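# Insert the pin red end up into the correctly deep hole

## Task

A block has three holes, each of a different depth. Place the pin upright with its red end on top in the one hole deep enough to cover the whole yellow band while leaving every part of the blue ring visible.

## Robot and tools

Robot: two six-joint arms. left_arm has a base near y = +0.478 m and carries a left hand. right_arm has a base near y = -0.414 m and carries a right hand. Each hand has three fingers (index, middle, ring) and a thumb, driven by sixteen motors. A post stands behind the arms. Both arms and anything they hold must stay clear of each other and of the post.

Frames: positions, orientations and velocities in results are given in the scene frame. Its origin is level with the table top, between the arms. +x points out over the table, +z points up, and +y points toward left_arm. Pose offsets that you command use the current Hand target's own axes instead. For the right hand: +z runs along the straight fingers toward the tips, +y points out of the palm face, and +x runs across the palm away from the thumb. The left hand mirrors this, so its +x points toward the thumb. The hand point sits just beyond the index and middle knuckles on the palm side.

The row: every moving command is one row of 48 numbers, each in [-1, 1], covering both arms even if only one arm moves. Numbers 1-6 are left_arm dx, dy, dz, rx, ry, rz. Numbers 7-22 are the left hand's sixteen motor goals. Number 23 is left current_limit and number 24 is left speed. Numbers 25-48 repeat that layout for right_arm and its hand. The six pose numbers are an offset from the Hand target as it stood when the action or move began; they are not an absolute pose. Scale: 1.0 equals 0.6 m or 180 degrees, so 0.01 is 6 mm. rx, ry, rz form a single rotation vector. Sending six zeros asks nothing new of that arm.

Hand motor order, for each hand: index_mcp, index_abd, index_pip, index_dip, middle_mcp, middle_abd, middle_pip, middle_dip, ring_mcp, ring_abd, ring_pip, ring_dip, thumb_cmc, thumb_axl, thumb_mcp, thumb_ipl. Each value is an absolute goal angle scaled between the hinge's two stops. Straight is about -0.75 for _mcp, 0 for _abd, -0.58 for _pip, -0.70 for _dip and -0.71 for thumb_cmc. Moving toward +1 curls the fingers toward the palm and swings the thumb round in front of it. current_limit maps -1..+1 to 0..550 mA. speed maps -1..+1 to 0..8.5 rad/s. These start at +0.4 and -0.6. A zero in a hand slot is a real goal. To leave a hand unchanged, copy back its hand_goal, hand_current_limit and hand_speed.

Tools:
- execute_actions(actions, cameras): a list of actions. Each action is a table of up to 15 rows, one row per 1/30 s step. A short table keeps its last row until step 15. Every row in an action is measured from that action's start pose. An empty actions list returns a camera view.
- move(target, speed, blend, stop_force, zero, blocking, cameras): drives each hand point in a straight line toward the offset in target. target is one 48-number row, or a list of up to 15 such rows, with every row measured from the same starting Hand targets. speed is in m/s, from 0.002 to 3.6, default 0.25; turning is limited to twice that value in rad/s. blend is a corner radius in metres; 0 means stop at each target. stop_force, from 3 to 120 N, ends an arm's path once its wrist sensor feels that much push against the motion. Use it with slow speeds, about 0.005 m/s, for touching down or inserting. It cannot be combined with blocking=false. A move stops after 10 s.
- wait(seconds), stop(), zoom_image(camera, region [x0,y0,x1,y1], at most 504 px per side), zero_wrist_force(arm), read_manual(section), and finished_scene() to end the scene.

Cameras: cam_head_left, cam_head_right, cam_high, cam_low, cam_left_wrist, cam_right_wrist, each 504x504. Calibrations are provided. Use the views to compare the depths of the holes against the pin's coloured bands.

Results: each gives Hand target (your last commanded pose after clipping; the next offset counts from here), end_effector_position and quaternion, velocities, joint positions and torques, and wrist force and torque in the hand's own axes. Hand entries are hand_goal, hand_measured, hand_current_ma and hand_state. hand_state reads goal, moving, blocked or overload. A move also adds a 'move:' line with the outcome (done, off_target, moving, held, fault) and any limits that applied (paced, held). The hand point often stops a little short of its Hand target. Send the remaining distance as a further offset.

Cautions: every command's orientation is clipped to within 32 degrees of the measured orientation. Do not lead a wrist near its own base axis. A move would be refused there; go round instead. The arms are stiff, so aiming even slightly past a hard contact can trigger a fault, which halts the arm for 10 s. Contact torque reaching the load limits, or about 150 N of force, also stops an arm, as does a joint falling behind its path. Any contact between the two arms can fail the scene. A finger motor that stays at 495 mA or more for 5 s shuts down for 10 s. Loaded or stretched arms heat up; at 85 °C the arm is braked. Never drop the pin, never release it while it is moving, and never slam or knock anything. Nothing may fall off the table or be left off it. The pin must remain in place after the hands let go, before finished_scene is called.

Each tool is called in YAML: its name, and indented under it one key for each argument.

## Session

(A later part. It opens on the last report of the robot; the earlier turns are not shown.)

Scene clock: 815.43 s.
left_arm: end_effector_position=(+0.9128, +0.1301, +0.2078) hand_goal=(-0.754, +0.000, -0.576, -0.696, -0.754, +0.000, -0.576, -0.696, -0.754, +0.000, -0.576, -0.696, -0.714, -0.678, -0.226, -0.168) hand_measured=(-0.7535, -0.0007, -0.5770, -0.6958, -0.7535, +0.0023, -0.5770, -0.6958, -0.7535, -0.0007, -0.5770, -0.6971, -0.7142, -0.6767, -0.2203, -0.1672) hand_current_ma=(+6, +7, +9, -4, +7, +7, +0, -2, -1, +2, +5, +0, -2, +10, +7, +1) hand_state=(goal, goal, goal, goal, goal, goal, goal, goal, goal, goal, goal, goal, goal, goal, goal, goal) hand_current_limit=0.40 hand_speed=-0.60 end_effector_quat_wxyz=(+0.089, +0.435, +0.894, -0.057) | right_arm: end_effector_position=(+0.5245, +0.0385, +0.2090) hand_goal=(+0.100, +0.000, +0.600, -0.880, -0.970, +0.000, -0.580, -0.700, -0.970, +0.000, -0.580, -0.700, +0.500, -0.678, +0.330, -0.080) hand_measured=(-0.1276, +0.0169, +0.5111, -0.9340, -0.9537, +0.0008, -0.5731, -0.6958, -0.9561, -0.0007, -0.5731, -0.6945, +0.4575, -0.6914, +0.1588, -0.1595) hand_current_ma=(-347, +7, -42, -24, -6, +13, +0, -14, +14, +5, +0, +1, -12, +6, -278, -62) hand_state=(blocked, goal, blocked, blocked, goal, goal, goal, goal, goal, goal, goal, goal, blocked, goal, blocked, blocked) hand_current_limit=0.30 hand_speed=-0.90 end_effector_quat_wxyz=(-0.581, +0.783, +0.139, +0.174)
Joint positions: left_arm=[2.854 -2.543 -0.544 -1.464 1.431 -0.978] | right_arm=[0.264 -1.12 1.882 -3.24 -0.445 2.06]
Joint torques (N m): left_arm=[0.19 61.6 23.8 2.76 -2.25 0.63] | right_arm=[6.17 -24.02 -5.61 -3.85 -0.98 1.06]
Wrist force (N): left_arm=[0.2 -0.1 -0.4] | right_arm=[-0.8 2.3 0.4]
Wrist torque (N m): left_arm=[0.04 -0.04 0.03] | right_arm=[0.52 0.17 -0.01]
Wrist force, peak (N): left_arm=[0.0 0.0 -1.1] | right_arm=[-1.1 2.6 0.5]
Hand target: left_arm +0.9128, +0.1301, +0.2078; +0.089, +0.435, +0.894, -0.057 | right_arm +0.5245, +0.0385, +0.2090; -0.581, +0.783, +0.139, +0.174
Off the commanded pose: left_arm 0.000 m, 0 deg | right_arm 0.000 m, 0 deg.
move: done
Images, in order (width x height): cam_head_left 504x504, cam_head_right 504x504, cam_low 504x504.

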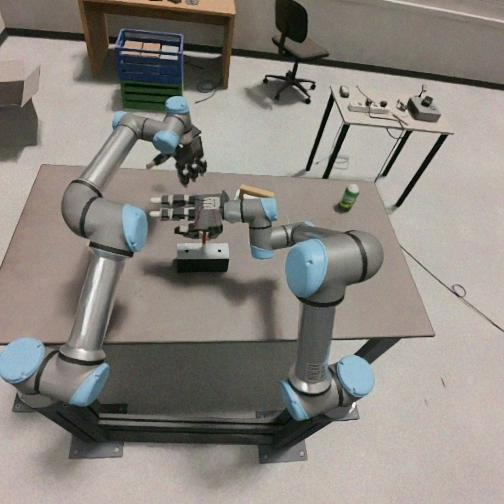

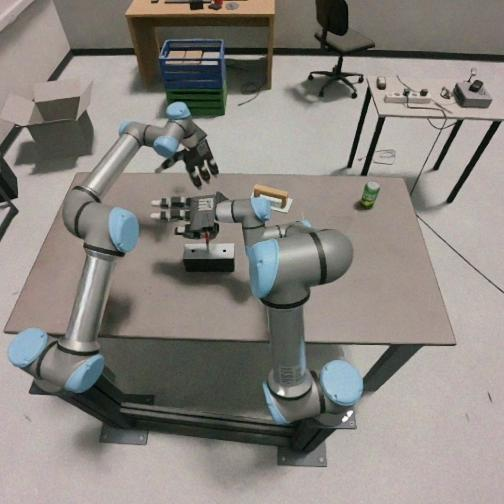

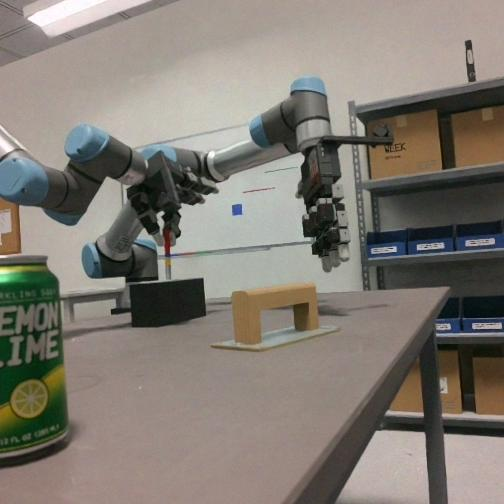

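move:
  target:
    - [0,0,0,0,0,0,-0.754,0,-0.576,-0.696,-0.754,0,-0.576,-0.696,-0.754,0,-0.576,-0.696,-0.714,-0.678,-0.226,-0.168,0.4,-0.6,-0.01085,0.02153,0.00665,0,0,0,0.10,0,0.60,-0.88,-0.97,0,-0.58,-0.70,-0.97,0,-0.58,-0.70,0.5,-0.677,0.33,-0.08,0.3,-0.9]
  speed: 0.007
  stop_force: 3
  cameras: ["cam_low"]

zoom_image:
  camera: "cam_low"
  region: [145, 230, 205, 290]

Scene clock: 819.33 s.
left_arm: end_effector_position=(+0.9128, +0.1301, +0.2078) hand_goal=(-0.754, +0.000, -0.576, -0.696, -0.754, +0.000, -0.576, -0.696, -0.754, +0.000, -0.576, -0.696, -0.714, -0.678, -0.226, -0.168) hand_measured=(-0.7523, -0.0007, -0.5757, -0.6971, -0.7535, +0.0008, -0.5757, -0.6958, -0.7523, -0.0007, -0.5770, -0.6958, -0.7142, -0.6777, -0.2203, -0.1681) hand_current_ma=(-1, +7, +5, -4, +5, +8, +0, -3, +6, +4, +6, -2, -3, +6, +6, +1) hand_state=(goal, goal, goal, goal, goal, goal, goal, goal, goal, goal, goal, goal, goal, goal, goal, goal) hand_current_limit=0.40 hand_speed=-0.60 end_effector_quat_wxyz=(+0.089, +0.435, +0.894, -0.057) | right_arm: end_effector_position=(+0.5245, +0.0385, +0.2004) hand_goal=(+0.100, +0.000, +0.600, -0.880, -0.970, +0.000, -0.580, -0.700, -0.970, +0.000, -0.580, -0.700, +0.500, -0.678, +0.330, -0.080) hand_measured=(-0.1276, +0.0169, +0.5098, -0.9328, -0.9537, -0.0007, -0.5731, -0.6958, -0.9573, -0.0007, -0.5731, -0.6958, +0.4575, -0.6925, +0.1598, -0.1595) hand_current_ma=(-345, +2, -37, -14, -6, +1, -11, -3, +24, -1, -3, -4, -36, -9, -294, -63) hand_state=(blocked, goal, blocked, blocked, goal, goal, goal, goal, goal, goal, goal, goal, blocked, goal, blocked, blocked) hand_current_limit=0.30 hand_speed=-0.90 end_effector_quat_wxyz=(-0.581, +0.783, +0.139, +0.174)
Joint positions: left_arm=[2.854 -2.543 -0.544 -1.464 1.431 -0.978] | right_arm=[0.264 -1.105 1.888 -3.261 -0.445 2.06]
Joint torques (N m): left_arm=[0.5 62.19 23.89 2.59 -2.33 0.56] | right_arm=[4.51 -51.35 -30.09 -0.47 -1.03 -1.05]
Wrist force (N): left_arm=[0.3 -0.2 -0.5] | right_arm=[-0.4 1.0 0.1]
Wrist torque (N m): left_arm=[0.03 -0.04 0.03] | right_arm=[0.45 0.14 0.02]
Wrist force, peak (N): left_arm=[-0.1 0.3 -1.1] | right_arm=[-0.8 2.7 0.3]
Hand target: left_arm +0.9128, +0.1301, +0.2078; +0.089, +0.435, +0.894, -0.057 | right_arm +0.5245, +0.0385, +0.2004; -0.581, +0.783, +0.139, +0.174 (not the last commanded pose)
Off the commanded pose: left_arm 0.000 m, 0 deg | right_arm 0.006 m, 0 deg.
move: contact (right_arm)

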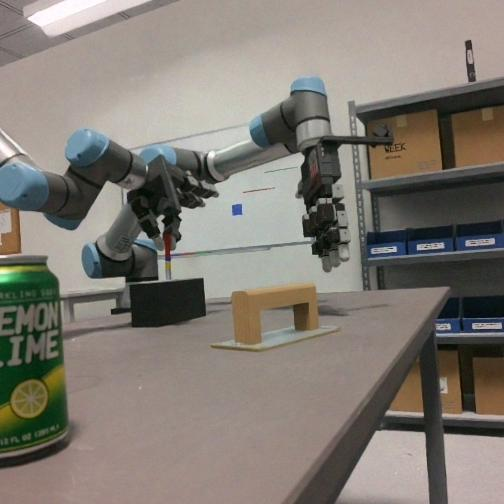

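Scaled by 8.400 from the camera's image (finer frame: 720x720).

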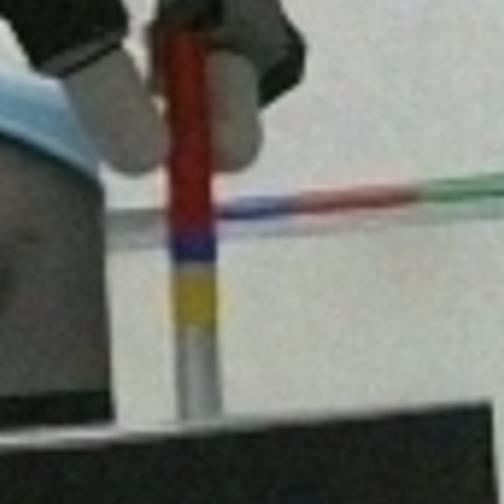

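move:
  target:
    - [0,0,0,0,0,0,-0.754,0,-0.576,-0.696,-0.754,0,-0.576,-0.696,-0.754,0,-0.576,-0.696,-0.714,-0.678,-0.226,-0.168,0.4,-0.6,-0.00153,-0.00249,-0.00072,0,0,0,0.10,0,0.60,-0.88,-0.97,0,-0.58,-0.70,-0.97,0,-0.58,-0.70,0.5,-0.677,0.33,-0.08,0.3,-0.9]
  speed: 0.008

move:
  target:
    - [0,0,0,0,0,0,-0.754,0,-0.576,-0.696,-0.754,0,-0.576,-0.696,-0.754,0,-0.576,-0.696,-0.714,-0.678,-0.226,-0.168,0.4,-0.6,-0.01085,0.02153,0.00665,0,0,0,0.10,0,0.60,-0.88,-0.97,0,-0.58,-0.70,-0.97,0,-0.58,-0.70,0.5,-0.677,0.33,-0.08,0.3,-0.9]
  speed: 0.007
  stop_force: 3
  cameras: ["cam_low"]

zoom_image:
  camera: "cam_low"
  region: [145, 230, 205, 290]

Scene clock: 824.20 s.
left_arm: end_effector_position=(+0.9128, +0.1301, +0.2078) hand_goal=(-0.754, +0.000, -0.576, -0.696, -0.754, +0.000, -0.576, -0.696, -0.754, +0.000, -0.576, -0.696, -0.714, -0.678, -0.226, -0.168) hand_measured=(-0.7535, -0.0007, -0.5770, -0.6958, -0.7535, +0.0008, -0.5770, -0.6958, -0.7535, -0.0007, -0.5770, -0.6971, -0.7142, -0.6767, -0.2212, -0.1672) hand_current_ma=(-1, +9, +13, -4, +4, +8, +4, -3, +3, +1, +12, +1, -6, +6, +9, +9) hand_state=(goal, goal, goal, goal, goal, goal, goal, goal, goal, goal, goal, goal, goal, goal, goal, goal) hand_current_limit=0.40 hand_speed=-0.60 end_effector_quat_wxyz=(+0.089, +0.435, +0.894, -0.057) | right_arm: end_effector_position=(+0.5232, +0.0385, +0.2013) hand_goal=(+0.100, +0.000, +0.600, -0.880, -0.970, +0.000, -0.580, -0.700, -0.970, +0.000, -0.580, -0.700, +0.500, -0.678, +0.330, -0.080) hand_measured=(-0.1288, +0.0169, +0.5124, -0.9340, -0.9549, -0.0007, -0.5718, -0.6958, -0.9573, -0.0007, -0.5718, -0.6958, +0.4562, -0.6914, +0.1608, -0.1595) hand_current_ma=(-338, +7, -32, -23, -16, +7, -5, -15, +7, -7, +10, +4, -13, +3, -305, -45) hand_state=(blocked, goal, blocked, blocked, goal, goal, goal, goal, goal, goal, goal, goal, blocked, goal, blocked, blocked) hand_current_limit=0.30 hand_speed=-0.90 end_effector_quat_wxyz=(-0.581, +0.783, +0.139, +0.174)
Joint positions: left_arm=[2.854 -2.543 -0.544 -1.464 1.431 -0.978] | right_arm=[0.264 -1.108 1.891 -3.261 -0.445 2.061]
Joint torques (N m): left_arm=[0.42 62.24 24 2.73 -2.34 0.66] | right_arm=[5.56 -52.73 -5.12 -3.83 -0.85 1.97]
Wrist force (N): left_arm=[0.0 -0.1 -0.9] | right_arm=[-0.9 2.2 0.4]
Wrist torque (N m): left_arm=[0.07 -0.03 0.00] | right_arm=[0.53 0.19 -0.01]
Wrist force, peak (N): left_arm=[0.2 -0.3 -1.0] | right_arm=[-1.3 3.4 0.8]
Hand target: left_arm +0.9128, +0.1301, +0.2078; +0.089, +0.435, +0.894, -0.057 | right_arm +0.5230, +0.0385, +0.2014; -0.581, +0.783, +0.139, +0.174
Off the commanded pose: left_arm 0.000 m, 0 deg | right_arm 0.000 m, 0 deg.
move: done

Scene clock: 826.60 s.
left_arm: end_effector_position=(+0.9128, +0.1301, +0.2078) hand_goal=(-0.754, +0.000, -0.576, -0.696, -0.754, +0.000, -0.576, -0.696, -0.754, +0.000, -0.576, -0.696, -0.714, -0.678, -0.226, -0.168) hand_measured=(-0.7523, +0.0008, -0.5770, -0.6958, -0.7535, +0.0008, -0.5757, -0.6958, -0.7523, +0.0008, -0.5757, -0.6958, -0.7129, -0.6777, -0.2212, -0.1672) hand_current_ma=(+1, +13, +10, -4, +5, +8, +0, -5, +4, +1, +5, +0, -2, +7, +12, +1) hand_state=(goal, goal, goal, goal, goal, goal, goal, goal, goal, goal, goal, goal, goal, goal, goal, goal) hand_current_limit=0.40 hand_speed=-0.60 end_effector_quat_wxyz=(+0.089, +0.435, +0.894, -0.057) | right_arm: end_effector_position=(+0.5230, +0.0385, +0.1948) hand_goal=(+0.100, +0.000, +0.600, -0.880, -0.970, +0.000, -0.580, -0.700, -0.970, +0.000, -0.580, -0.700, +0.500, -0.678, +0.330, -0.080) hand_measured=(-0.1276, +0.0169, +0.5111, -0.9328, -0.9537, +0.0008, -0.5731, -0.6958, -0.9561, -0.0007, -0.5731, -0.6945, +0.4562, -0.6925, +0.1608, -0.1595) hand_current_ma=(-341, +7, -47, -8, -2, -8, -8, +4, +6, +8, +9, -7, -23, +6, -278, -73) hand_state=(blocked, goal, blocked, blocked, goal, goal, goal, goal, goal, goal, goal, goal, blocked, goal, blocked, blocked) hand_current_limit=0.30 hand_speed=-0.90 end_effector_quat_wxyz=(-0.581, +0.783, +0.139, +0.174)
Joint positions: left_arm=[2.854 -2.543 -0.544 -1.464 1.431 -0.978] | right_arm=[0.264 -1.097 1.896 -3.277 -0.445 2.061]
Joint torques (N m): left_arm=[0.19 61.38 23.81 2.71 -2.29 0.64] | right_arm=[4.22 -50.85 -30.26 -0.62 -1.04 -0.79]
Wrist force (N): left_arm=[0.1 -0.2 -0.8] | right_arm=[-1.0 2.2 0.6]
Wrist torque (N m): left_arm=[0.06 -0.03 0.00] | right_arm=[0.52 0.17 0.01]
Wrist force, peak (N): left_arm=[0.4 0.3 -0.9] | right_arm=[-1.0 2.5 0.9]
Hand target: left_arm +0.9128, +0.1301, +0.2078; +0.089, +0.435, +0.894, -0.057 | right_arm +0.5230, +0.0385, +0.1948; -0.581, +0.783, +0.139, +0.174 (not the last commanded pose)
Off the commanded pose: left_arm 0.000 m, 0 deg | right_arm 0.008 m, 0 deg.
move: contact (right_arm)

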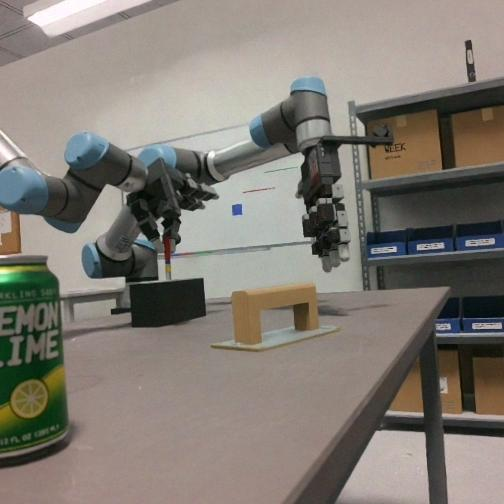

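Scaled by 8.400 from the camera's image (finer frame: 720x720).

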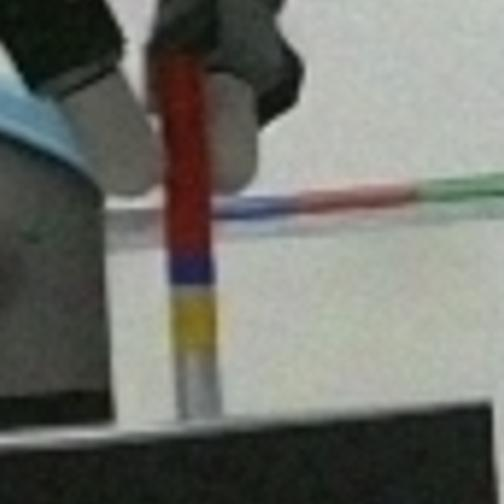

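move:
  target:
    - [0,0,0,0,0,0,-0.754,0,-0.576,-0.696,-0.754,0,-0.576,-0.696,-0.754,0,-0.576,-0.696,-0.714,-0.678,-0.226,-0.168,0.4,-0.6,-0.00153,-0.00249,-0.00072,0,0,0,0.10,0,0.60,-0.88,-0.97,0,-0.58,-0.70,-0.97,0,-0.58,-0.70,0.5,-0.677,0.33,-0.08,0.3,-0.9]
  speed: 0.008

move:
  target:
    - [0,0,0,0,0,0,-0.754,0,-0.576,-0.696,-0.754,0,-0.576,-0.696,-0.754,0,-0.576,-0.696,-0.714,-0.678,-0.226,-0.168,0.4,-0.6,-0.01085,0.02153,0.00665,0,0,0,0.10,0,0.60,-0.88,-0.97,0,-0.58,-0.70,-0.97,0,-0.58,-0.70,0.5,-0.677,0.33,-0.08,0.3,-0.9]
  speed: 0.005
  stop_force: 3
  cameras: ["cam_low"]

zoom_image:
  camera: "cam_low"
  region: [145, 230, 205, 290]

Scene clock: 828.73 s.
left_arm: end_effector_position=(+0.9128, +0.1301, +0.2078) hand_goal=(-0.754, +0.000, -0.576, -0.696, -0.754, +0.000, -0.576, -0.696, -0.754, +0.000, -0.576, -0.696, -0.714, -0.678, -0.226, -0.168) hand_measured=(-0.7535, -0.0007, -0.5770, -0.6971, -0.7535, -0.0007, -0.5770, -0.6958, -0.7523, +0.0008, -0.5770, -0.6958, -0.7142, -0.6767, -0.2203, -0.1672) hand_current_ma=(+7, +6, +11, -5, +3, +6, +2, -3, +0, +7, +9, -4, -7, +11, +9, +1) hand_state=(goal, goal, goal, goal, goal, goal, goal, goal, goal, goal, goal, goal, goal, goal, goal, goal) hand_current_limit=0.40 hand_speed=-0.60 end_effector_quat_wxyz=(+0.089, +0.435, +0.894, -0.057) | right_arm: end_effector_position=(+0.5217, +0.0385, +0.1957) hand_goal=(+0.100, +0.000, +0.600, -0.880, -0.970, +0.000, -0.580, -0.700, -0.970, +0.000, -0.580, -0.700, +0.500, -0.678, +0.330, -0.080) hand_measured=(-0.1276, +0.0169, +0.5098, -0.9328, -0.9537, -0.0007, -0.5731, -0.6958, -0.9561, -0.0007, -0.5731, -0.6932, +0.4550, -0.6925, +0.1608, -0.1595) hand_current_ma=(-345, -4, -37, -27, -7, +2, -7, +2, +6, +9, -7, +1, -20, -9, -272, -68) hand_state=(blocked, goal, blocked, blocked, goal, goal, goal, goal, goal, goal, goal, goal, blocked, goal, blocked, blocked) hand_current_limit=0.30 hand_speed=-0.90 end_effector_quat_wxyz=(-0.581, +0.783, +0.139, +0.174)
Joint positions: left_arm=[2.854 -2.543 -0.544 -1.464 1.431 -0.978] | right_arm=[0.265 -1.101 1.898 -3.277 -0.446 2.062]
Joint torques (N m): left_arm=[0.32 61.91 23.61 2.66 -2.26 0.61] | right_arm=[5.19 -50.01 -5.01 -3.62 -0.87 1.84]
Wrist force (N): left_arm=[0.3 0.3 -0.6] | right_arm=[-0.7 2.5 0.7]
Wrist torque (N m): left_arm=[0.10 -0.05 0.01] | right_arm=[0.51 0.15 0.00]
Wrist force, peak (N): left_arm=[0.1 0.1 -1.2] | right_arm=[-1.6 3.2 0.7]
Hand target: left_arm +0.9128, +0.1301, +0.2078; +0.089, +0.435, +0.894, -0.057 | right_arm +0.5215, +0.0385, +0.1958; -0.581, +0.783, +0.139, +0.174
Off the commanded pose: left_arm 0.000 m, 0 deg | right_arm 0.000 m, 0 deg.
move: done

Scene clock: 832.83 s.
left_arm: end_effector_position=(+0.9128, +0.1301, +0.2078) hand_goal=(-0.754, +0.000, -0.576, -0.696, -0.754, +0.000, -0.576, -0.696, -0.754, +0.000, -0.576, -0.696, -0.714, -0.678, -0.226, -0.168) hand_measured=(-0.7535, -0.0007, -0.5770, -0.6971, -0.7523, -0.0007, -0.5770, -0.6958, -0.7523, +0.0008, -0.5770, -0.6958, -0.7154, -0.6777, -0.2203, -0.1681) hand_current_ma=(-1, +5, +8, -4, +6, +3, -1, -7, -1, +3, +11, +3, -2, +7, +12, -1) hand_state=(goal, goal, goal, goal, goal, goal, goal, goal, goal, goal, goal, goal, goal, goal, goal, goal) hand_current_limit=0.40 hand_speed=-0.60 end_effector_quat_wxyz=(+0.089, +0.435, +0.894, -0.057) | right_arm: end_effector_position=(+0.5215, +0.0385, +0.1830) hand_goal=(+0.100, +0.000, +0.600, -0.880, -0.970, +0.000, -0.580, -0.700, -0.970, +0.000, -0.580, -0.700, +0.500, -0.678, +0.330, -0.080) hand_measured=(-0.1288, +0.0169, +0.5111, -0.9328, -0.9537, -0.0007, -0.5744, -0.6945, -0.9561, -0.0007, -0.5731, -0.6945, +0.4550, -0.6925, +0.1618, -0.1595) hand_current_ma=(-340, +2, -35, -19, -3, +11, -2, -1, +6, +4, +12, -1, -12, -11, -282, -63) hand_state=(blocked, goal, blocked, blocked, goal, goal, goal, goal, goal, goal, goal, goal, blocked, goal, blocked, blocked) hand_current_limit=0.30 hand_speed=-0.90 end_effector_quat_wxyz=(-0.581, +0.783, +0.139, +0.174)
Joint positions: left_arm=[2.854 -2.543 -0.544 -1.464 1.431 -0.978] | right_arm=[0.265 -1.078 1.906 -3.308 -0.446 2.062]
Joint torques (N m): left_arm=[0.61 61.88 24.14 2.7 -2.3 0.65] | right_arm=[4.5 -51.76 -28.28 -0.6 -0.86 0.29]
Wrist force (N): left_arm=[0.3 0.0 -0.7] | right_arm=[-0.6 1.6 1.0]
Wrist torque (N m): left_arm=[0.08 -0.06 0.02] | right_arm=[0.51 0.16 0.02]
Wrist force, peak (N): left_arm=[-0.2 0.0 -1.0] | right_arm=[-0.6 2.6 0.4]
Hand target: left_arm +0.9128, +0.1301, +0.2078; +0.089, +0.435, +0.894, -0.057 | right_arm +0.5215, +0.0385, +0.1830; -0.581, +0.783, +0.139, +0.174 (not the last commanded pose)
Off the commanded pose: left_arm 0.000 m, 0 deg | right_arm 0.002 m, 0 deg.
move: contact (right_arm)

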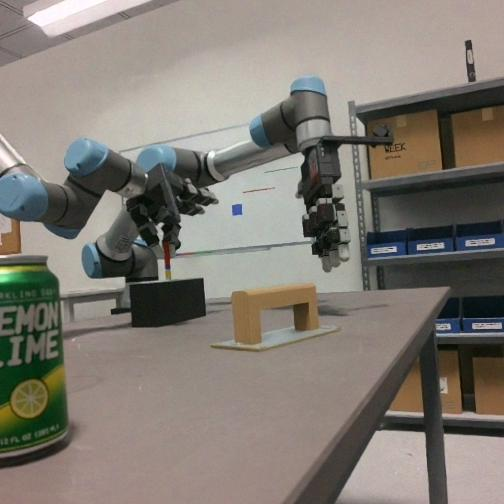

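Scaled by 8.400 from the camera's image (finer frame: 720x720).

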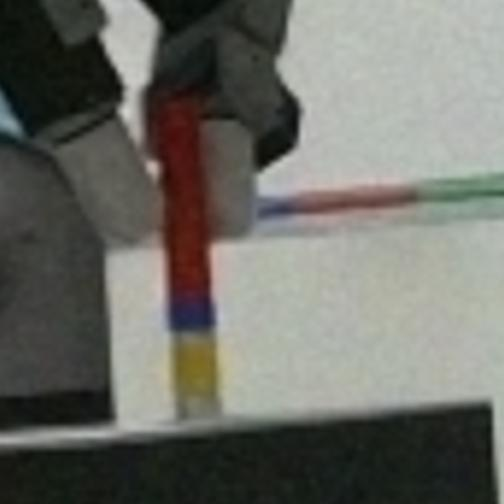

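move:
  target:
    - [0,0,0,0,0,0,-0.754,0,-0.576,-0.696,-0.754,0,-0.576,-0.696,-0.754,0,-0.576,-0.696,-0.714,-0.678,-0.226,-0.168,0.4,-0.6,0.0003,-0.0020,0.0008,0,0,0,0.10,0,0.60,-0.88,-0.97,0,-0.58,-0.70,-0.97,0,-0.58,-0.70,0.5,-0.677,0.33,-0.08,0.3,-0.9]
  speed: 0.008

move:
  target:
    - [0,0,0,0,0,0,-0.754,0,-0.576,-0.696,-0.754,0,-0.576,-0.696,-0.754,0,-0.576,-0.696,-0.714,-0.678,-0.226,-0.168,0.4,-0.6,-0.01085,0.02153,0.00665,0,0,0,0.10,0,0.60,-0.88,-0.97,0,-0.58,-0.70,-0.97,0,-0.58,-0.70,0.5,-0.677,0.33,-0.08,0.3,-0.9]
  speed: 0.005
  stop_force: 3
  cameras: ["cam_low"]

zoom_image:
  camera: "cam_low"
  region: [145, 230, 205, 290]

Scene clock: 836.03 s.
left_arm: end_effector_position=(+0.9128, +0.1301, +0.2078) hand_goal=(-0.754, +0.000, -0.576, -0.696, -0.754, +0.000, -0.576, -0.696, -0.754, +0.000, -0.576, -0.696, -0.714, -0.678, -0.226, -0.168) hand_measured=(-0.7523, +0.0008, -0.5770, -0.6958, -0.7523, -0.0007, -0.5770, -0.6958, -0.7535, -0.0007, -0.5770, -0.6958, -0.7142, -0.6767, -0.2203, -0.1672) hand_current_ma=(+2, +10, +10, -3, +8, +12, +2, -6, +6, +1, +10, +3, -5, +8, +11, +2) hand_state=(goal, goal, goal, goal, goal, goal, goal, goal, goal, goal, goal, goal, goal, goal, goal, goal) hand_current_limit=0.40 hand_speed=-0.60 end_effector_quat_wxyz=(+0.089, +0.435, +0.894, -0.057) | right_arm: end_effector_position=(+0.5213, +0.0392, +0.1839) hand_goal=(+0.100, +0.000, +0.600, -0.880, -0.970, +0.000, -0.580, -0.700, -0.970, +0.000, -0.580, -0.700, +0.500, -0.678, +0.330, -0.080) hand_measured=(-0.1288, +0.0169, +0.5098, -0.9340, -0.9537, -0.0007, -0.5731, -0.6958, -0.9561, -0.0007, -0.5731, -0.6958, +0.4562, -0.6925, +0.1618, -0.1595) hand_current_ma=(-370, -2, -51, +3, -7, -9, +1, -4, +12, +7, +1, +2, -32, -6, -274, -71) hand_state=(blocked, goal, blocked, blocked, goal, goal, goal, goal, goal, goal, goal, goal, blocked, goal, blocked, blocked) hand_current_limit=0.30 hand_speed=-0.90 end_effector_quat_wxyz=(-0.581, +0.783, +0.139, +0.174)
Joint positions: left_arm=[2.854 -2.543 -0.544 -1.464 1.431 -0.978] | right_arm=[0.267 -1.079 1.905 -3.307 -0.447 2.064]
Joint torques (N m): left_arm=[0.55 62.16 23.9 2.74 -2.36 0.62] | right_arm=[5.79 -51.07 -29.32 -0.58 -0.96 1.84]
Wrist force (N): left_arm=[0.1 0.4 -0.4] | right_arm=[-0.5 2.5 0.2]
Wrist torque (N m): left_arm=[0.11 -0.03 0.00] | right_arm=[0.55 0.15 0.01]
Wrist force, peak (N): left_arm=[0.3 -0.2 -0.9] | right_arm=[-1.0 2.7 1.1]
Hand target: left_arm +0.9128, +0.1301, +0.2078; +0.089, +0.435, +0.894, -0.057 | right_arm +0.5212, +0.0393, +0.1839; -0.581, +0.783, +0.139, +0.174
Off the commanded pose: left_arm 0.000 m, 0 deg | right_arm 0.000 m, 0 deg.
move: done

Scene clock: 839.93 s.
left_arm: end_effector_position=(+0.9128, +0.1301, +0.2078) hand_goal=(-0.754, +0.000, -0.576, -0.696, -0.754, +0.000, -0.576, -0.696, -0.754, +0.000, -0.576, -0.696, -0.714, -0.678, -0.226, -0.168) hand_measured=(-0.7523, -0.0007, -0.5770, -0.6958, -0.7535, +0.0008, -0.5770, -0.6958, -0.7535, -0.0007, -0.5770, -0.6958, -0.7142, -0.6777, -0.2203, -0.1681) hand_current_ma=(+1, +7, +10, -6, +5, +13, +2, -5, +3, +9, +6, -1, -3, +4, +9, +2) hand_state=(goal, goal, goal, goal, goal, goal, goal, goal, goal, goal, goal, goal, goal, goal, goal, goal) hand_current_limit=0.40 hand_speed=-0.60 end_effector_quat_wxyz=(+0.089, +0.435, +0.894, -0.057) | right_arm: end_effector_position=(+0.5212, +0.0393, +0.1689) hand_goal=(+0.100, +0.000, +0.600, -0.880, -0.970, +0.000, -0.580, -0.700, -0.970, +0.000, -0.580, -0.700, +0.500, -0.678, +0.330, -0.080) hand_measured=(-0.1288, +0.0184, +0.5111, -0.9328, -0.9537, -0.0007, -0.5731, -0.6958, -0.9561, +0.0008, -0.5731, -0.6958, +0.4550, -0.6925, +0.1618, -0.1595) hand_current_ma=(-360, +6, -41, -18, -9, +4, -12, +9, +6, +6, +18, -10, -16, -13, -280, -66) hand_state=(blocked, goal, blocked, blocked, goal, goal, goal, goal, goal, goal, goal, goal, blocked, goal, blocked, blocked) hand_current_limit=0.30 hand_speed=-0.90 end_effector_quat_wxyz=(-0.581, +0.783, +0.139, +0.174)
Joint positions: left_arm=[2.854 -2.543 -0.544 -1.464 1.431 -0.978] | right_arm=[0.267 -1.051 1.912 -3.343 -0.447 2.064]
Joint torques (N m): left_arm=[0.71 62.1 23.87 2.8 -2.33 0.56] | right_arm=[6.01 -24.73 -4.28 -3.83 -0.94 1.88]
Wrist force (N): left_arm=[0.4 0.1 -0.8] | right_arm=[-0.7 2.8 0.5]
Wrist torque (N m): left_arm=[0.10 -0.07 0.03] | right_arm=[0.56 0.18 0.00]
Wrist force, peak (N): left_arm=[0.4 0.2 -1.0] | right_arm=[-0.6 3.1 0.4]
Hand target: left_arm +0.9128, +0.1301, +0.2078; +0.089, +0.435, +0.894, -0.057 | right_arm +0.5212, +0.0393, +0.1689; -0.581, +0.783, +0.139, +0.174
Off the commanded pose: left_arm 0.000 m, 0 deg | right_arm 0.000 m, 0 deg.
move: done

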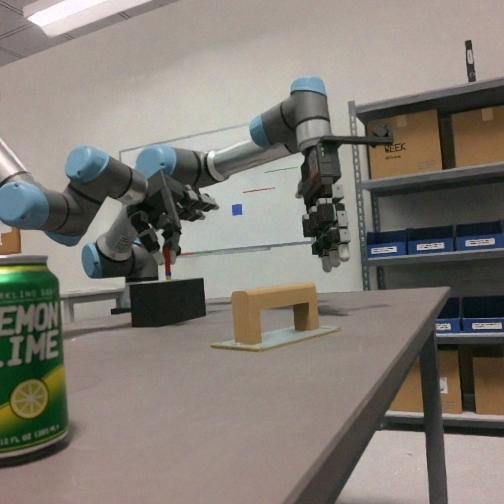

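Scaled by 8.400 from the camera's image (finer frame: 720x720).

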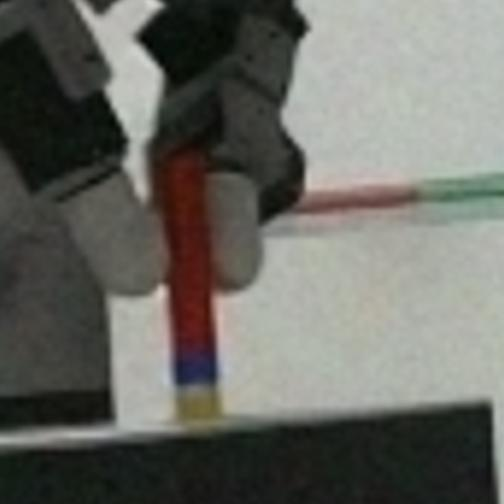

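move:
  target:
    - [0,0,0,0,0,0,-0.754,0,-0.576,-0.696,-0.754,0,-0.576,-0.696,-0.754,0,-0.576,-0.696,-0.714,-0.678,-0.226,-0.168,0.4,-0.6,-0.0047,0.0093,0.0029,0,0,0,0.10,0,0.60,-0.88,-0.97,0,-0.58,-0.70,-0.97,0,-0.58,-0.70,0.5,-0.677,0.33,-0.08,0.3,-0.9]
  speed: 0.005
  stop_force: 3
  cameras: ["cam_low"]

zoom_image:
  camera: "cam_low"
  region: [145, 230, 205, 290]

Scene clock: 843.67 s.
left_arm: end_effector_position=(+0.9128, +0.1301, +0.2078) hand_goal=(-0.754, +0.000, -0.576, -0.696, -0.754, +0.000, -0.576, -0.696, -0.754, +0.000, -0.576, -0.696, -0.714, -0.678, -0.226, -0.168) hand_measured=(-0.7523, +0.0008, -0.5770, -0.6958, -0.7535, -0.0007, -0.5770, -0.6958, -0.7535, +0.0008, -0.5770, -0.6971, -0.7142, -0.6777, -0.2203, -0.1681) hand_current_ma=(+0, +10, +12, -8, +5, +7, +1, -2, +1, +5, +7, -1, -3, +8, +7, -1) hand_state=(goal, goal, goal, goal, goal, goal, goal, goal, goal, goal, goal, goal, goal, goal, goal, goal) hand_current_limit=0.40 hand_speed=-0.60 end_effector_quat_wxyz=(+0.089, +0.435, +0.894, -0.057) | right_arm: end_effector_position=(+0.5212, +0.0393, +0.1625) hand_goal=(+0.100, +0.000, +0.600, -0.880, -0.970, +0.000, -0.580, -0.700, -0.970, +0.000, -0.580, -0.700, +0.500, -0.678, +0.330, -0.080) hand_measured=(-0.1288, +0.0184, +0.5098, -0.9328, -0.9537, +0.0008, -0.5731, -0.6958, -0.9561, -0.0007, -0.5718, -0.6945, +0.4550, -0.6925, +0.1618, -0.1595) hand_current_ma=(-346, +6, -37, -23, +2, +10, -4, -7, +16, +13, +0, +8, -31, -9, -277, -59) hand_state=(blocked, goal, blocked, blocked, goal, goal, goal, goal, goal, goal, goal, goal, blocked, goal, blocked, blocked) hand_current_limit=0.30 hand_speed=-0.90 end_effector_quat_wxyz=(-0.581, +0.783, +0.139, +0.174)
Joint positions: left_arm=[2.854 -2.543 -0.544 -1.464 1.431 -0.978] | right_arm=[0.267 -1.038 1.915 -3.358 -0.447 2.064]
Joint torques (N m): left_arm=[0.61 61.75 24.26 2.82 -2.36 0.65] | right_arm=[6.22 -25.09 -3.9 -3.77 -0.94 1.82]
Wrist force (N): left_arm=[0.4 0.2 -0.5] | right_arm=[-1.0 2.4 0.2]
Wrist torque (N m): left_arm=[0.08 -0.07 0.03] | right_arm=[0.56 0.22 -0.03]
Wrist force, peak (N): left_arm=[-0.2 0.1 -1.2] | right_arm=[-0.8 2.9 0.2]
Hand target: left_arm +0.9128, +0.1301, +0.2078; +0.089, +0.435, +0.894, -0.057 | right_arm +0.5212, +0.0393, +0.1625; -0.581, +0.783, +0.139, +0.174
Off the commanded pose: left_arm 0.000 m, 0 deg | right_arm 0.000 m, 0 deg.
move: done

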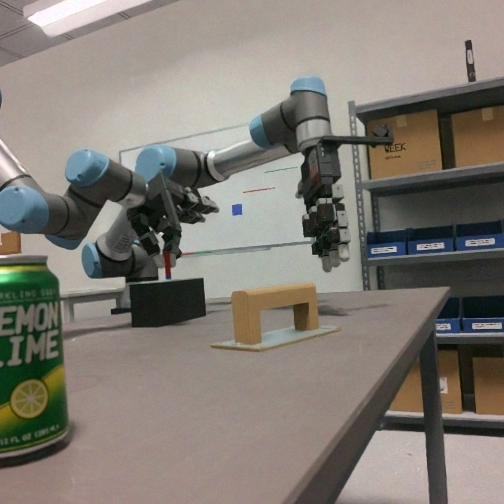

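Scaled by 8.400 from the camera's image (finer frame: 720x720).

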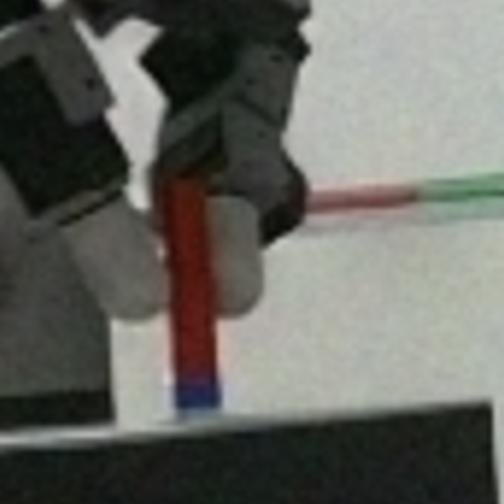

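move:
  target:
    - [0,0,0,0,0,0,-0.754,0,-0.576,-0.696,-0.754,0,-0.576,-0.696,-0.754,0,-0.576,-0.696,-0.714,-0.678,-0.226,-0.168,0.4,-0.6,-0.00145,0.00287,0.00089,0,0,0,0.10,0,0.60,-0.88,-0.97,0,-0.58,-0.70,-0.97,0,-0.58,-0.70,0.5,-0.677,0.33,-0.08,0.3,-0.9]
  speed: 0.005
  stop_force: 3
  cameras: ["cam_low", "cam_head_left", "cam_head_right"]

zoom_image:
  camera: "cam_low"
  region: [150, 262, 180, 292]

zoom_image:
  camera: "cam_head_left"
  region: [193, 238, 213, 258]

zoom_image:
  camera: "cam_head_right"
  region: [198, 238, 218, 258]

Scene clock: 846.93 s.
left_arm: end_effector_position=(+0.9128, +0.1301, +0.2078) hand_goal=(-0.754, +0.000, -0.576, -0.696, -0.754, +0.000, -0.576, -0.696, -0.754, +0.000, -0.576, -0.696, -0.714, -0.678, -0.226, -0.168) hand_measured=(-0.7535, -0.0007, -0.5770, -0.6958, -0.7523, -0.0007, -0.5770, -0.6958, -0.7523, -0.0007, -0.5770, -0.6971, -0.7129, -0.6777, -0.2212, -0.1681) hand_current_ma=(+2, +5, +11, -7, +6, +6, -3, -3, +2, +5, +7, -6, -8, +6, +11, -2) hand_state=(goal, goal, goal, goal, goal, goal, goal, goal, goal, goal, goal, goal, goal, goal, goal, goal) hand_current_limit=0.40 hand_speed=-0.60 end_effector_quat_wxyz=(+0.089, +0.435, +0.894, -0.057) | right_arm: end_effector_position=(+0.5212, +0.0393, +0.1605) hand_goal=(+0.100, +0.000, +0.600, -0.880, -0.970, +0.000, -0.580, -0.700, -0.970, +0.000, -0.580, -0.700, +0.500, -0.678, +0.330, -0.080) hand_measured=(-0.1288, +0.0184, +0.5098, -0.9328, -0.9537, -0.0007, -0.5731, -0.6958, -0.9561, -0.0007, -0.5744, -0.6958, +0.4562, -0.6925, +0.1618, -0.1586) hand_current_ma=(-344, +12, -30, -24, -11, +2, -3, -12, +10, -3, -1, +1, -25, +1, -293, -58) hand_state=(blocked, goal, blocked, blocked, goal, goal, goal, goal, goal, goal, goal, goal, blocked, goal, blocked, blocked) hand_current_limit=0.30 hand_speed=-0.90 end_effector_quat_wxyz=(-0.581, +0.783, +0.139, +0.174)
Joint positions: left_arm=[2.854 -2.543 -0.544 -1.464 1.431 -0.978] | right_arm=[0.267 -1.035 1.916 -3.363 -0.447 2.064]
Joint torques (N m): left_arm=[0.58 62.36 24.21 2.69 -2.36 0.66] | right_arm=[6.53 -25.17 -3.83 -3.77 -0.99 1.11]
Wrist force (N): left_arm=[0.3 0.5 -0.6] | right_arm=[-0.6 2.6 0.3]
Wrist torque (N m): left_arm=[0.13 -0.06 0.02] | right_arm=[0.58 0.16 0.02]
Wrist force, peak (N): left_arm=[0.2 -0.2 -1.0] | right_arm=[-0.9 2.8 0.2]
Hand target: left_arm +0.9128, +0.1301, +0.2078; +0.089, +0.435, +0.894, -0.057 | right_arm +0.5212, +0.0393, +0.1604; -0.581, +0.783, +0.139, +0.174
Off the commanded pose: left_arm 0.000 m, 0 deg | right_arm 0.000 m, 0 deg.
move: done
Images, in order (width x height): cam_head_left 504x504, cam_head_right 504x504, cam_low 504x504.

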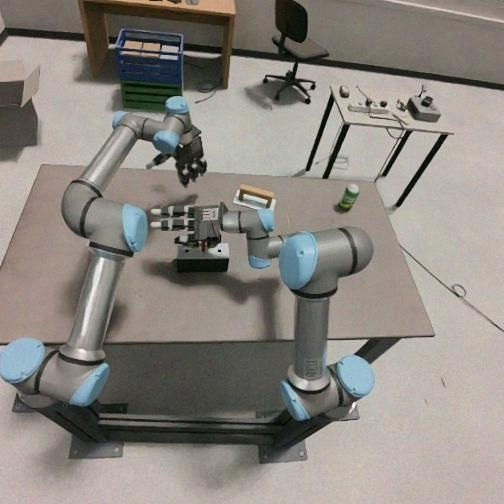

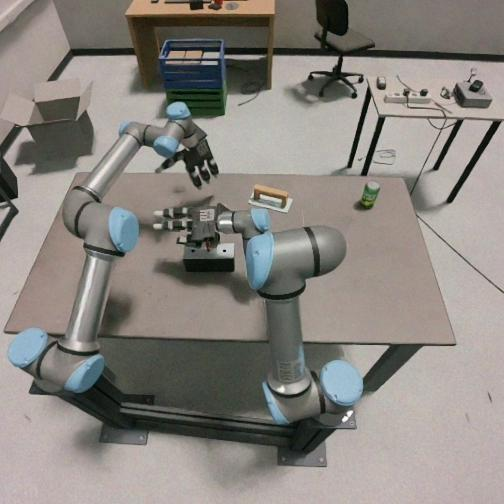

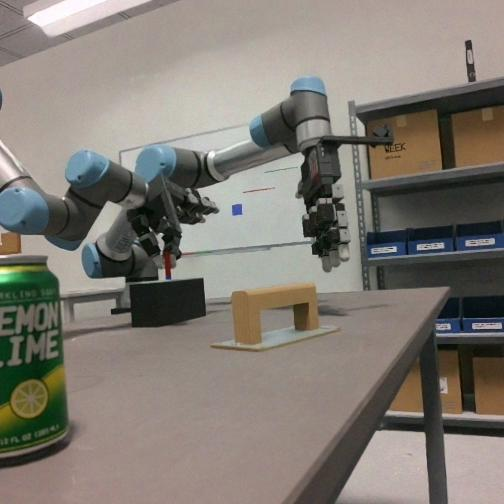

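Scaled by 16.800 from the camera's image (finer frame: 720x720).

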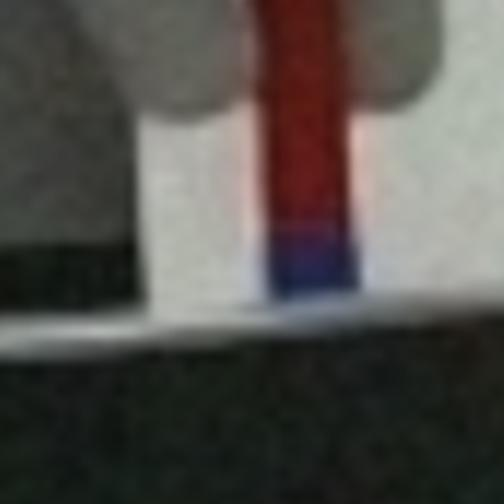

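Scaled by 25.200 from the camera's image (finer frame: 720x720).

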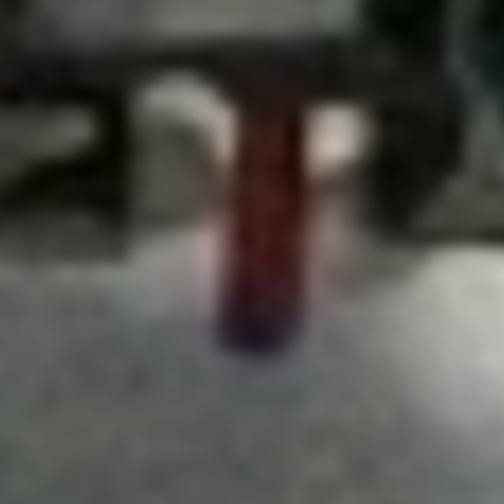

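Scaled by 25.200 from the camera's image (finer frame: 720x720).

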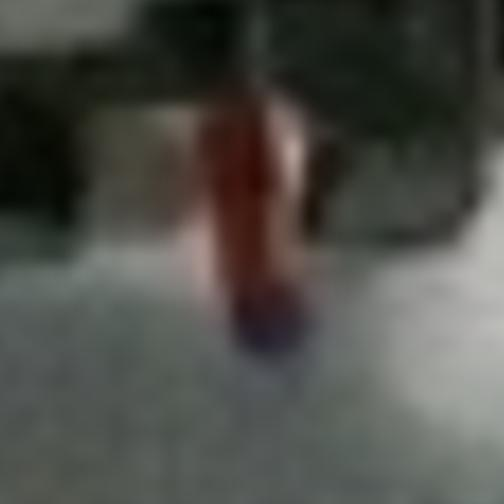

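move:
  target:
    - [0,0,0,0,0,0,-0.754,0,-0.576,-0.696,-0.754,0,-0.576,-0.696,-0.754,0,-0.576,-0.696,-0.714,-0.678,-0.226,-0.168,0.4,-0.6,-0.00217,0.00431,0.00133,0,0,0,0.10,0,0.60,-0.88,-0.97,0,-0.58,-0.70,-0.97,0,-0.58,-0.70,0.5,-0.677,0.33,-0.08,0.3,-0.9]
  speed: 0.004
  stop_force: 3
  cameras: ["cam_low", "cam_head_left", "cam_head_right"]

zoom_image:
  camera: "cam_low"
  region: [150, 262, 180, 292]

zoom_image:
  camera: "cam_head_right"
  region: [198, 238, 218, 258]

Scene clock: 850.73 s.
left_arm: end_effector_position=(+0.9128, +0.1301, +0.2078) hand_goal=(-0.754, +0.000, -0.576, -0.696, -0.754, +0.000, -0.576, -0.696, -0.754, +0.000, -0.576, -0.696, -0.714, -0.678, -0.226, -0.168) hand_measured=(-0.7535, -0.0007, -0.5770, -0.6958, -0.7523, +0.0008, -0.5770, -0.6971, -0.7523, -0.0007, -0.5770, -0.6958, -0.7142, -0.6777, -0.2212, -0.1672) hand_current_ma=(-1, +10, +13, -3, +4, +8, +1, -3, +3, +3, +7, -2, -7, +7, +11, -3) hand_state=(goal, goal, goal, goal, goal, goal, goal, goal, goal, goal, goal, goal, goal, goal, goal, goal) hand_current_limit=0.40 hand_speed=-0.60 end_effector_quat_wxyz=(+0.089, +0.435, +0.894, -0.057) | right_arm: end_effector_position=(+0.5212, +0.0393, +0.1582) hand_goal=(+0.100, +0.000, +0.600, -0.880, -0.970, +0.000, -0.580, -0.700, -0.970, +0.000, -0.580, -0.700, +0.500, -0.678, +0.330, -0.080) hand_measured=(-0.1288, +0.0198, +0.5098, -0.9340, -0.9537, -0.0007, -0.5731, -0.6958, -0.9561, -0.0007, -0.5718, -0.6958, +0.4562, -0.6925, +0.1618, -0.1595) hand_current_ma=(-345, -11, -35, -13, +1, +8, +0, -2, +4, +5, -15, +8, -28, -5, -290, -76) hand_state=(blocked, goal, blocked, blocked, goal, goal, goal, goal, goal, goal, goal, goal, blocked, goal, blocked, blocked) hand_current_limit=0.30 hand_speed=-0.90 end_effector_quat_wxyz=(-0.581, +0.783, +0.139, +0.174)
Joint positions: left_arm=[2.854 -2.543 -0.544 -1.464 1.431 -0.978] | right_arm=[0.267 -1.03 1.917 -3.368 -0.447 2.064]
Joint torques (N m): left_arm=[0.56 62.21 24.11 2.74 -2.25 0.76] | right_arm=[4.79 -51.92 -17.39 -0.64 -1.07 0.05]
Wrist force (N): left_arm=[-0.1 0.0 -0.8] | right_arm=[0.1 0.5 0.1]
Wrist torque (N m): left_arm=[0.08 -0.01 -0.01] | right_arm=[0.42 0.13 0.01]
Wrist force, peak (N): left_arm=[0.5 -0.1 -1.0] | right_arm=[-0.8 3.0 0.3]
Hand target: left_arm +0.9128, +0.1301, +0.2078; +0.089, +0.435, +0.894, -0.057 | right_arm +0.5212, +0.0393, +0.1582; -0.581, +0.783, +0.139, +0.174 (not the last commanded pose)
Off the commanded pose: left_arm 0.000 m, 0 deg | right_arm 0.001 m, 0 deg.
move: contact (right_arm)
Images, in order (width x height): cam_head_left 504x504, cam_head_right 504x504, cam_low 504x504.

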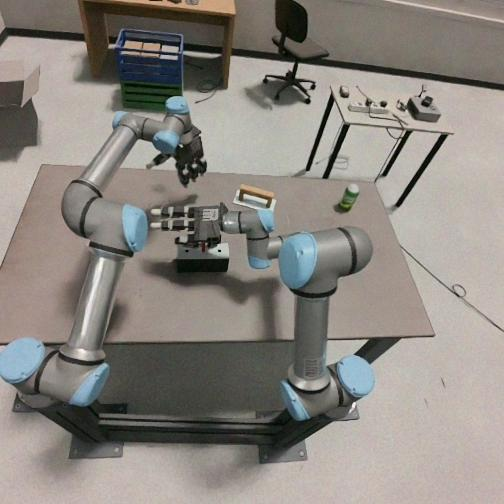

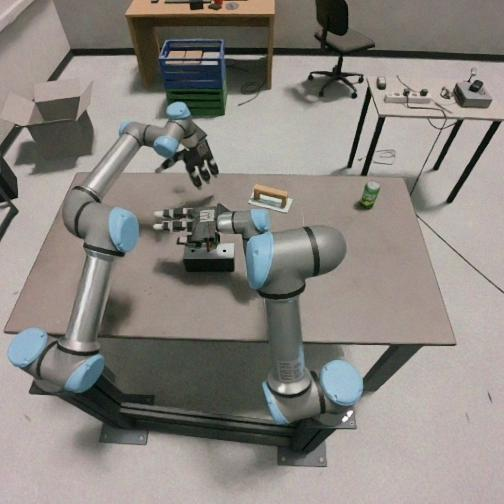

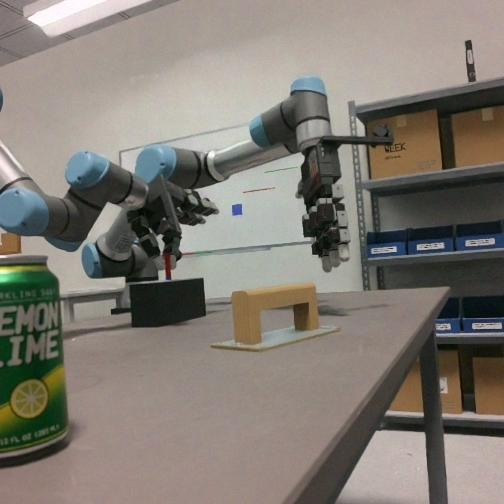

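Scaled by 16.800 from the camera's image (finer frame: 720x720).

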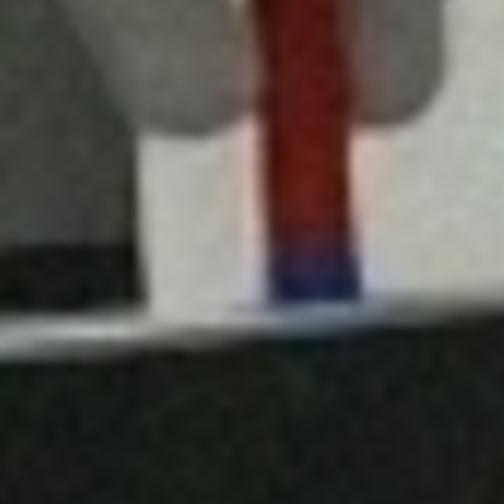

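Scaled by 25.200 from the camera's image (finer frame: 720x720).

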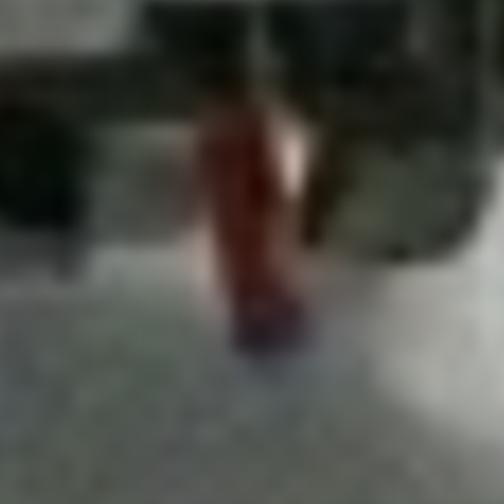

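move:
  target:
    - [0,0,0,0,0,0,-0.754,0,-0.576,-0.696,-0.754,0,-0.576,-0.696,-0.754,0,-0.576,-0.696,-0.714,-0.678,-0.226,-0.168,0.4,-0.6,0.0004,-0.0020,0.0003,0,0,0,0.10,0,0.60,-0.88,-0.97,0,-0.58,-0.70,-0.97,0,-0.58,-0.70,0.5,-0.677,0.33,-0.08,0.3,-0.9]
  speed: 0.006

move:
  target:
    - [0,0,0,0,0,0,-0.754,0,-0.576,-0.696,-0.754,0,-0.576,-0.696,-0.754,0,-0.576,-0.696,-0.714,-0.678,-0.226,-0.168,0.4,-0.6,-0.00434,0.00861,0.00266,0,0,0,0.10,0,0.60,-0.88,-0.97,0,-0.58,-0.70,-0.97,0,-0.58,-0.70,0.5,-0.677,0.33,-0.08,0.3,-0.9]
  speed: 0.004
  stop_force: 3
  cameras: ["cam_low"]

zoom_image:
  camera: "cam_low"
  region: [150, 262, 180, 292]

Scene clock: 855.73 s.
left_arm: end_effector_position=(+0.9128, +0.1301, +0.2078) hand_goal=(-0.754, +0.000, -0.576, -0.696, -0.754, +0.000, -0.576, -0.696, -0.754, +0.000, -0.576, -0.696, -0.714, -0.678, -0.226, -0.168) hand_measured=(-0.7535, -0.0007, -0.5757, -0.6958, -0.7535, -0.0007, -0.5770, -0.6958, -0.7535, -0.0007, -0.5770, -0.6958, -0.7142, -0.6777, -0.2212, -0.1681) hand_current_ma=(+4, +12, +6, -7, +5, +10, -3, -6, +4, +0, +9, +1, -4, +6, +8, +5) hand_state=(goal, goal, goal, goal, goal, goal, goal, goal, goal, goal, goal, goal, goal, goal, goal, goal) hand_current_limit=0.40 hand_speed=-0.60 end_effector_quat_wxyz=(+0.089, +0.435, +0.894, -0.057) | right_arm: end_effector_position=(+0.5210, +0.0398, +0.1592) hand_goal=(+0.100, +0.000, +0.600, -0.880, -0.970, +0.000, -0.580, -0.700, -0.970, +0.000, -0.580, -0.700, +0.500, -0.678, +0.330, -0.080) hand_measured=(-0.1276, +0.0184, +0.5086, -0.9340, -0.9537, -0.0007, -0.5731, -0.6958, -0.9561, +0.0008, -0.5731, -0.6945, +0.4550, -0.6935, +0.1618, -0.1595) hand_current_ma=(-356, +1, -49, -17, -19, +5, -9, +4, +9, -2, +12, +5, -19, -5, -284, -70) hand_state=(blocked, goal, blocked, blocked, goal, goal, goal, goal, goal, goal, goal, goal, blocked, goal, blocked, blocked) hand_current_limit=0.30 hand_speed=-0.90 end_effector_quat_wxyz=(-0.581, +0.783, +0.139, +0.174)
Joint positions: left_arm=[2.854 -2.543 -0.544 -1.464 1.431 -0.978] | right_arm=[0.268 -1.032 1.916 -3.367 -0.448 2.066]
Joint torques (N m): left_arm=[0.74 61.86 24.15 2.76 -2.19 0.8] | right_arm=[6.1 -51.91 -28.95 -0.66 -0.96 1.79]
Wrist force (N): left_arm=[0.1 -0.1 -0.4] | right_arm=[-0.9 2.2 0.3]
Wrist torque (N m): left_arm=[0.02 -0.02 0.02] | right_arm=[0.52 0.20 -0.03]
Wrist force, peak (N): left_arm=[0.3 0.1 -1.1] | right_arm=[-0.8 2.7 0.3]
Hand target: left_arm +0.9128, +0.1301, +0.2078; +0.089, +0.435, +0.894, -0.057 | right_arm +0.5210, +0.0399, +0.1593; -0.581, +0.783, +0.139, +0.174
Off the commanded pose: left_arm 0.000 m, 0 deg | right_arm 0.000 m, 0 deg.
move: done

Scene clock: 857.53 s.
left_arm: end_effector_position=(+0.9128, +0.1301, +0.2078) hand_goal=(-0.754, +0.000, -0.576, -0.696, -0.754, +0.000, -0.576, -0.696, -0.754, +0.000, -0.576, -0.696, -0.714, -0.678, -0.226, -0.168) hand_measured=(-0.7523, +0.0008, -0.5782, -0.6958, -0.7523, -0.0007, -0.5770, -0.6958, -0.7547, +0.0008, -0.5782, -0.6958, -0.7129, -0.6767, -0.2203, -0.1672) hand_current_ma=(+4, +7, +11, -3, +6, +8, -1, -4, +1, +4, +9, -3, -3, +7, +3, +0) hand_state=(goal, goal, goal, goal, goal, goal, goal, goal, goal, goal, goal, goal, goal, goal, goal, goal) hand_current_limit=0.40 hand_speed=-0.60 end_effector_quat_wxyz=(+0.089, +0.435, +0.894, -0.057) | right_arm: end_effector_position=(+0.5210, +0.0399, +0.1581) hand_goal=(+0.100, +0.000, +0.600, -0.880, -0.970, +0.000, -0.580, -0.700, -0.970, +0.000, -0.580, -0.700, +0.500, -0.678, +0.330, -0.080) hand_measured=(-0.1276, +0.0213, +0.5098, -0.9328, -0.9537, +0.0008, -0.5731, -0.6958, -0.9561, +0.0008, -0.5731, -0.6945, +0.4550, -0.6925, +0.1618, -0.1595) hand_current_ma=(-354, -1, -41, -15, -7, +12, -3, +2, -4, +8, -5, -8, -15, -6, -276, -75) hand_state=(blocked, blocked, blocked, blocked, goal, goal, goal, goal, goal, goal, goal, goal, blocked, goal, blocked, blocked) hand_current_limit=0.30 hand_speed=-0.90 end_effector_quat_wxyz=(-0.581, +0.783, +0.139, +0.174)
Joint positions: left_arm=[2.854 -2.543 -0.544 -1.464 1.431 -0.978] | right_arm=[0.268 -1.029 1.916 -3.37 -0.448 2.066]
Joint torques (N m): left_arm=[0.48 61.79 24.03 2.74 -2.3 0.58] | right_arm=[4.57 -51.69 -28.26 -0.39 -0.94 1.79]
Wrist force (N): left_arm=[0.0 -0.1 -0.9] | right_arm=[0.1 0.6 -0.1]
Wrist torque (N m): left_arm=[0.07 -0.01 0.00] | right_arm=[0.44 0.12 0.02]
Wrist force, peak (N): left_arm=[0.3 -0.1 -1.0] | right_arm=[-0.9 2.7 0.5]
Hand target: left_arm +0.9128, +0.1301, +0.2078; +0.089, +0.435, +0.894, -0.057 | right_arm +0.5210, +0.0399, +0.1581; -0.581, +0.783, +0.139, +0.174 (not the last commanded pose)
Off the commanded pose: left_arm 0.000 m, 0 deg | right_arm 0.005 m, 0 deg.
move: contact (right_arm)

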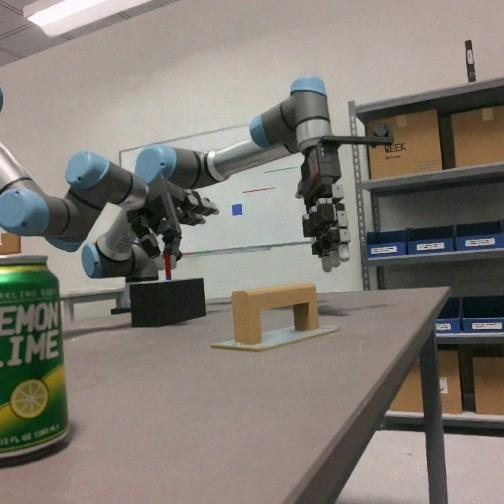

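Scaled by 16.800 from the camera's image (finer frame: 720x720).

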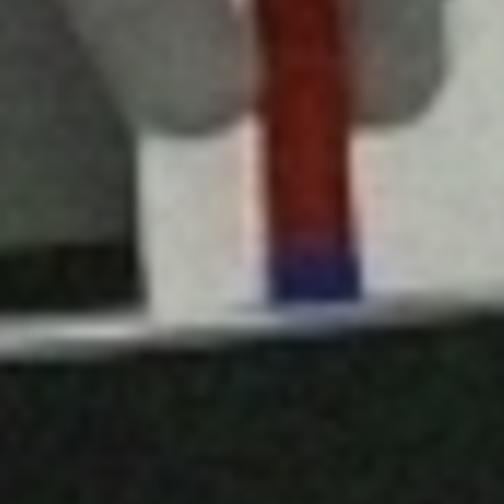

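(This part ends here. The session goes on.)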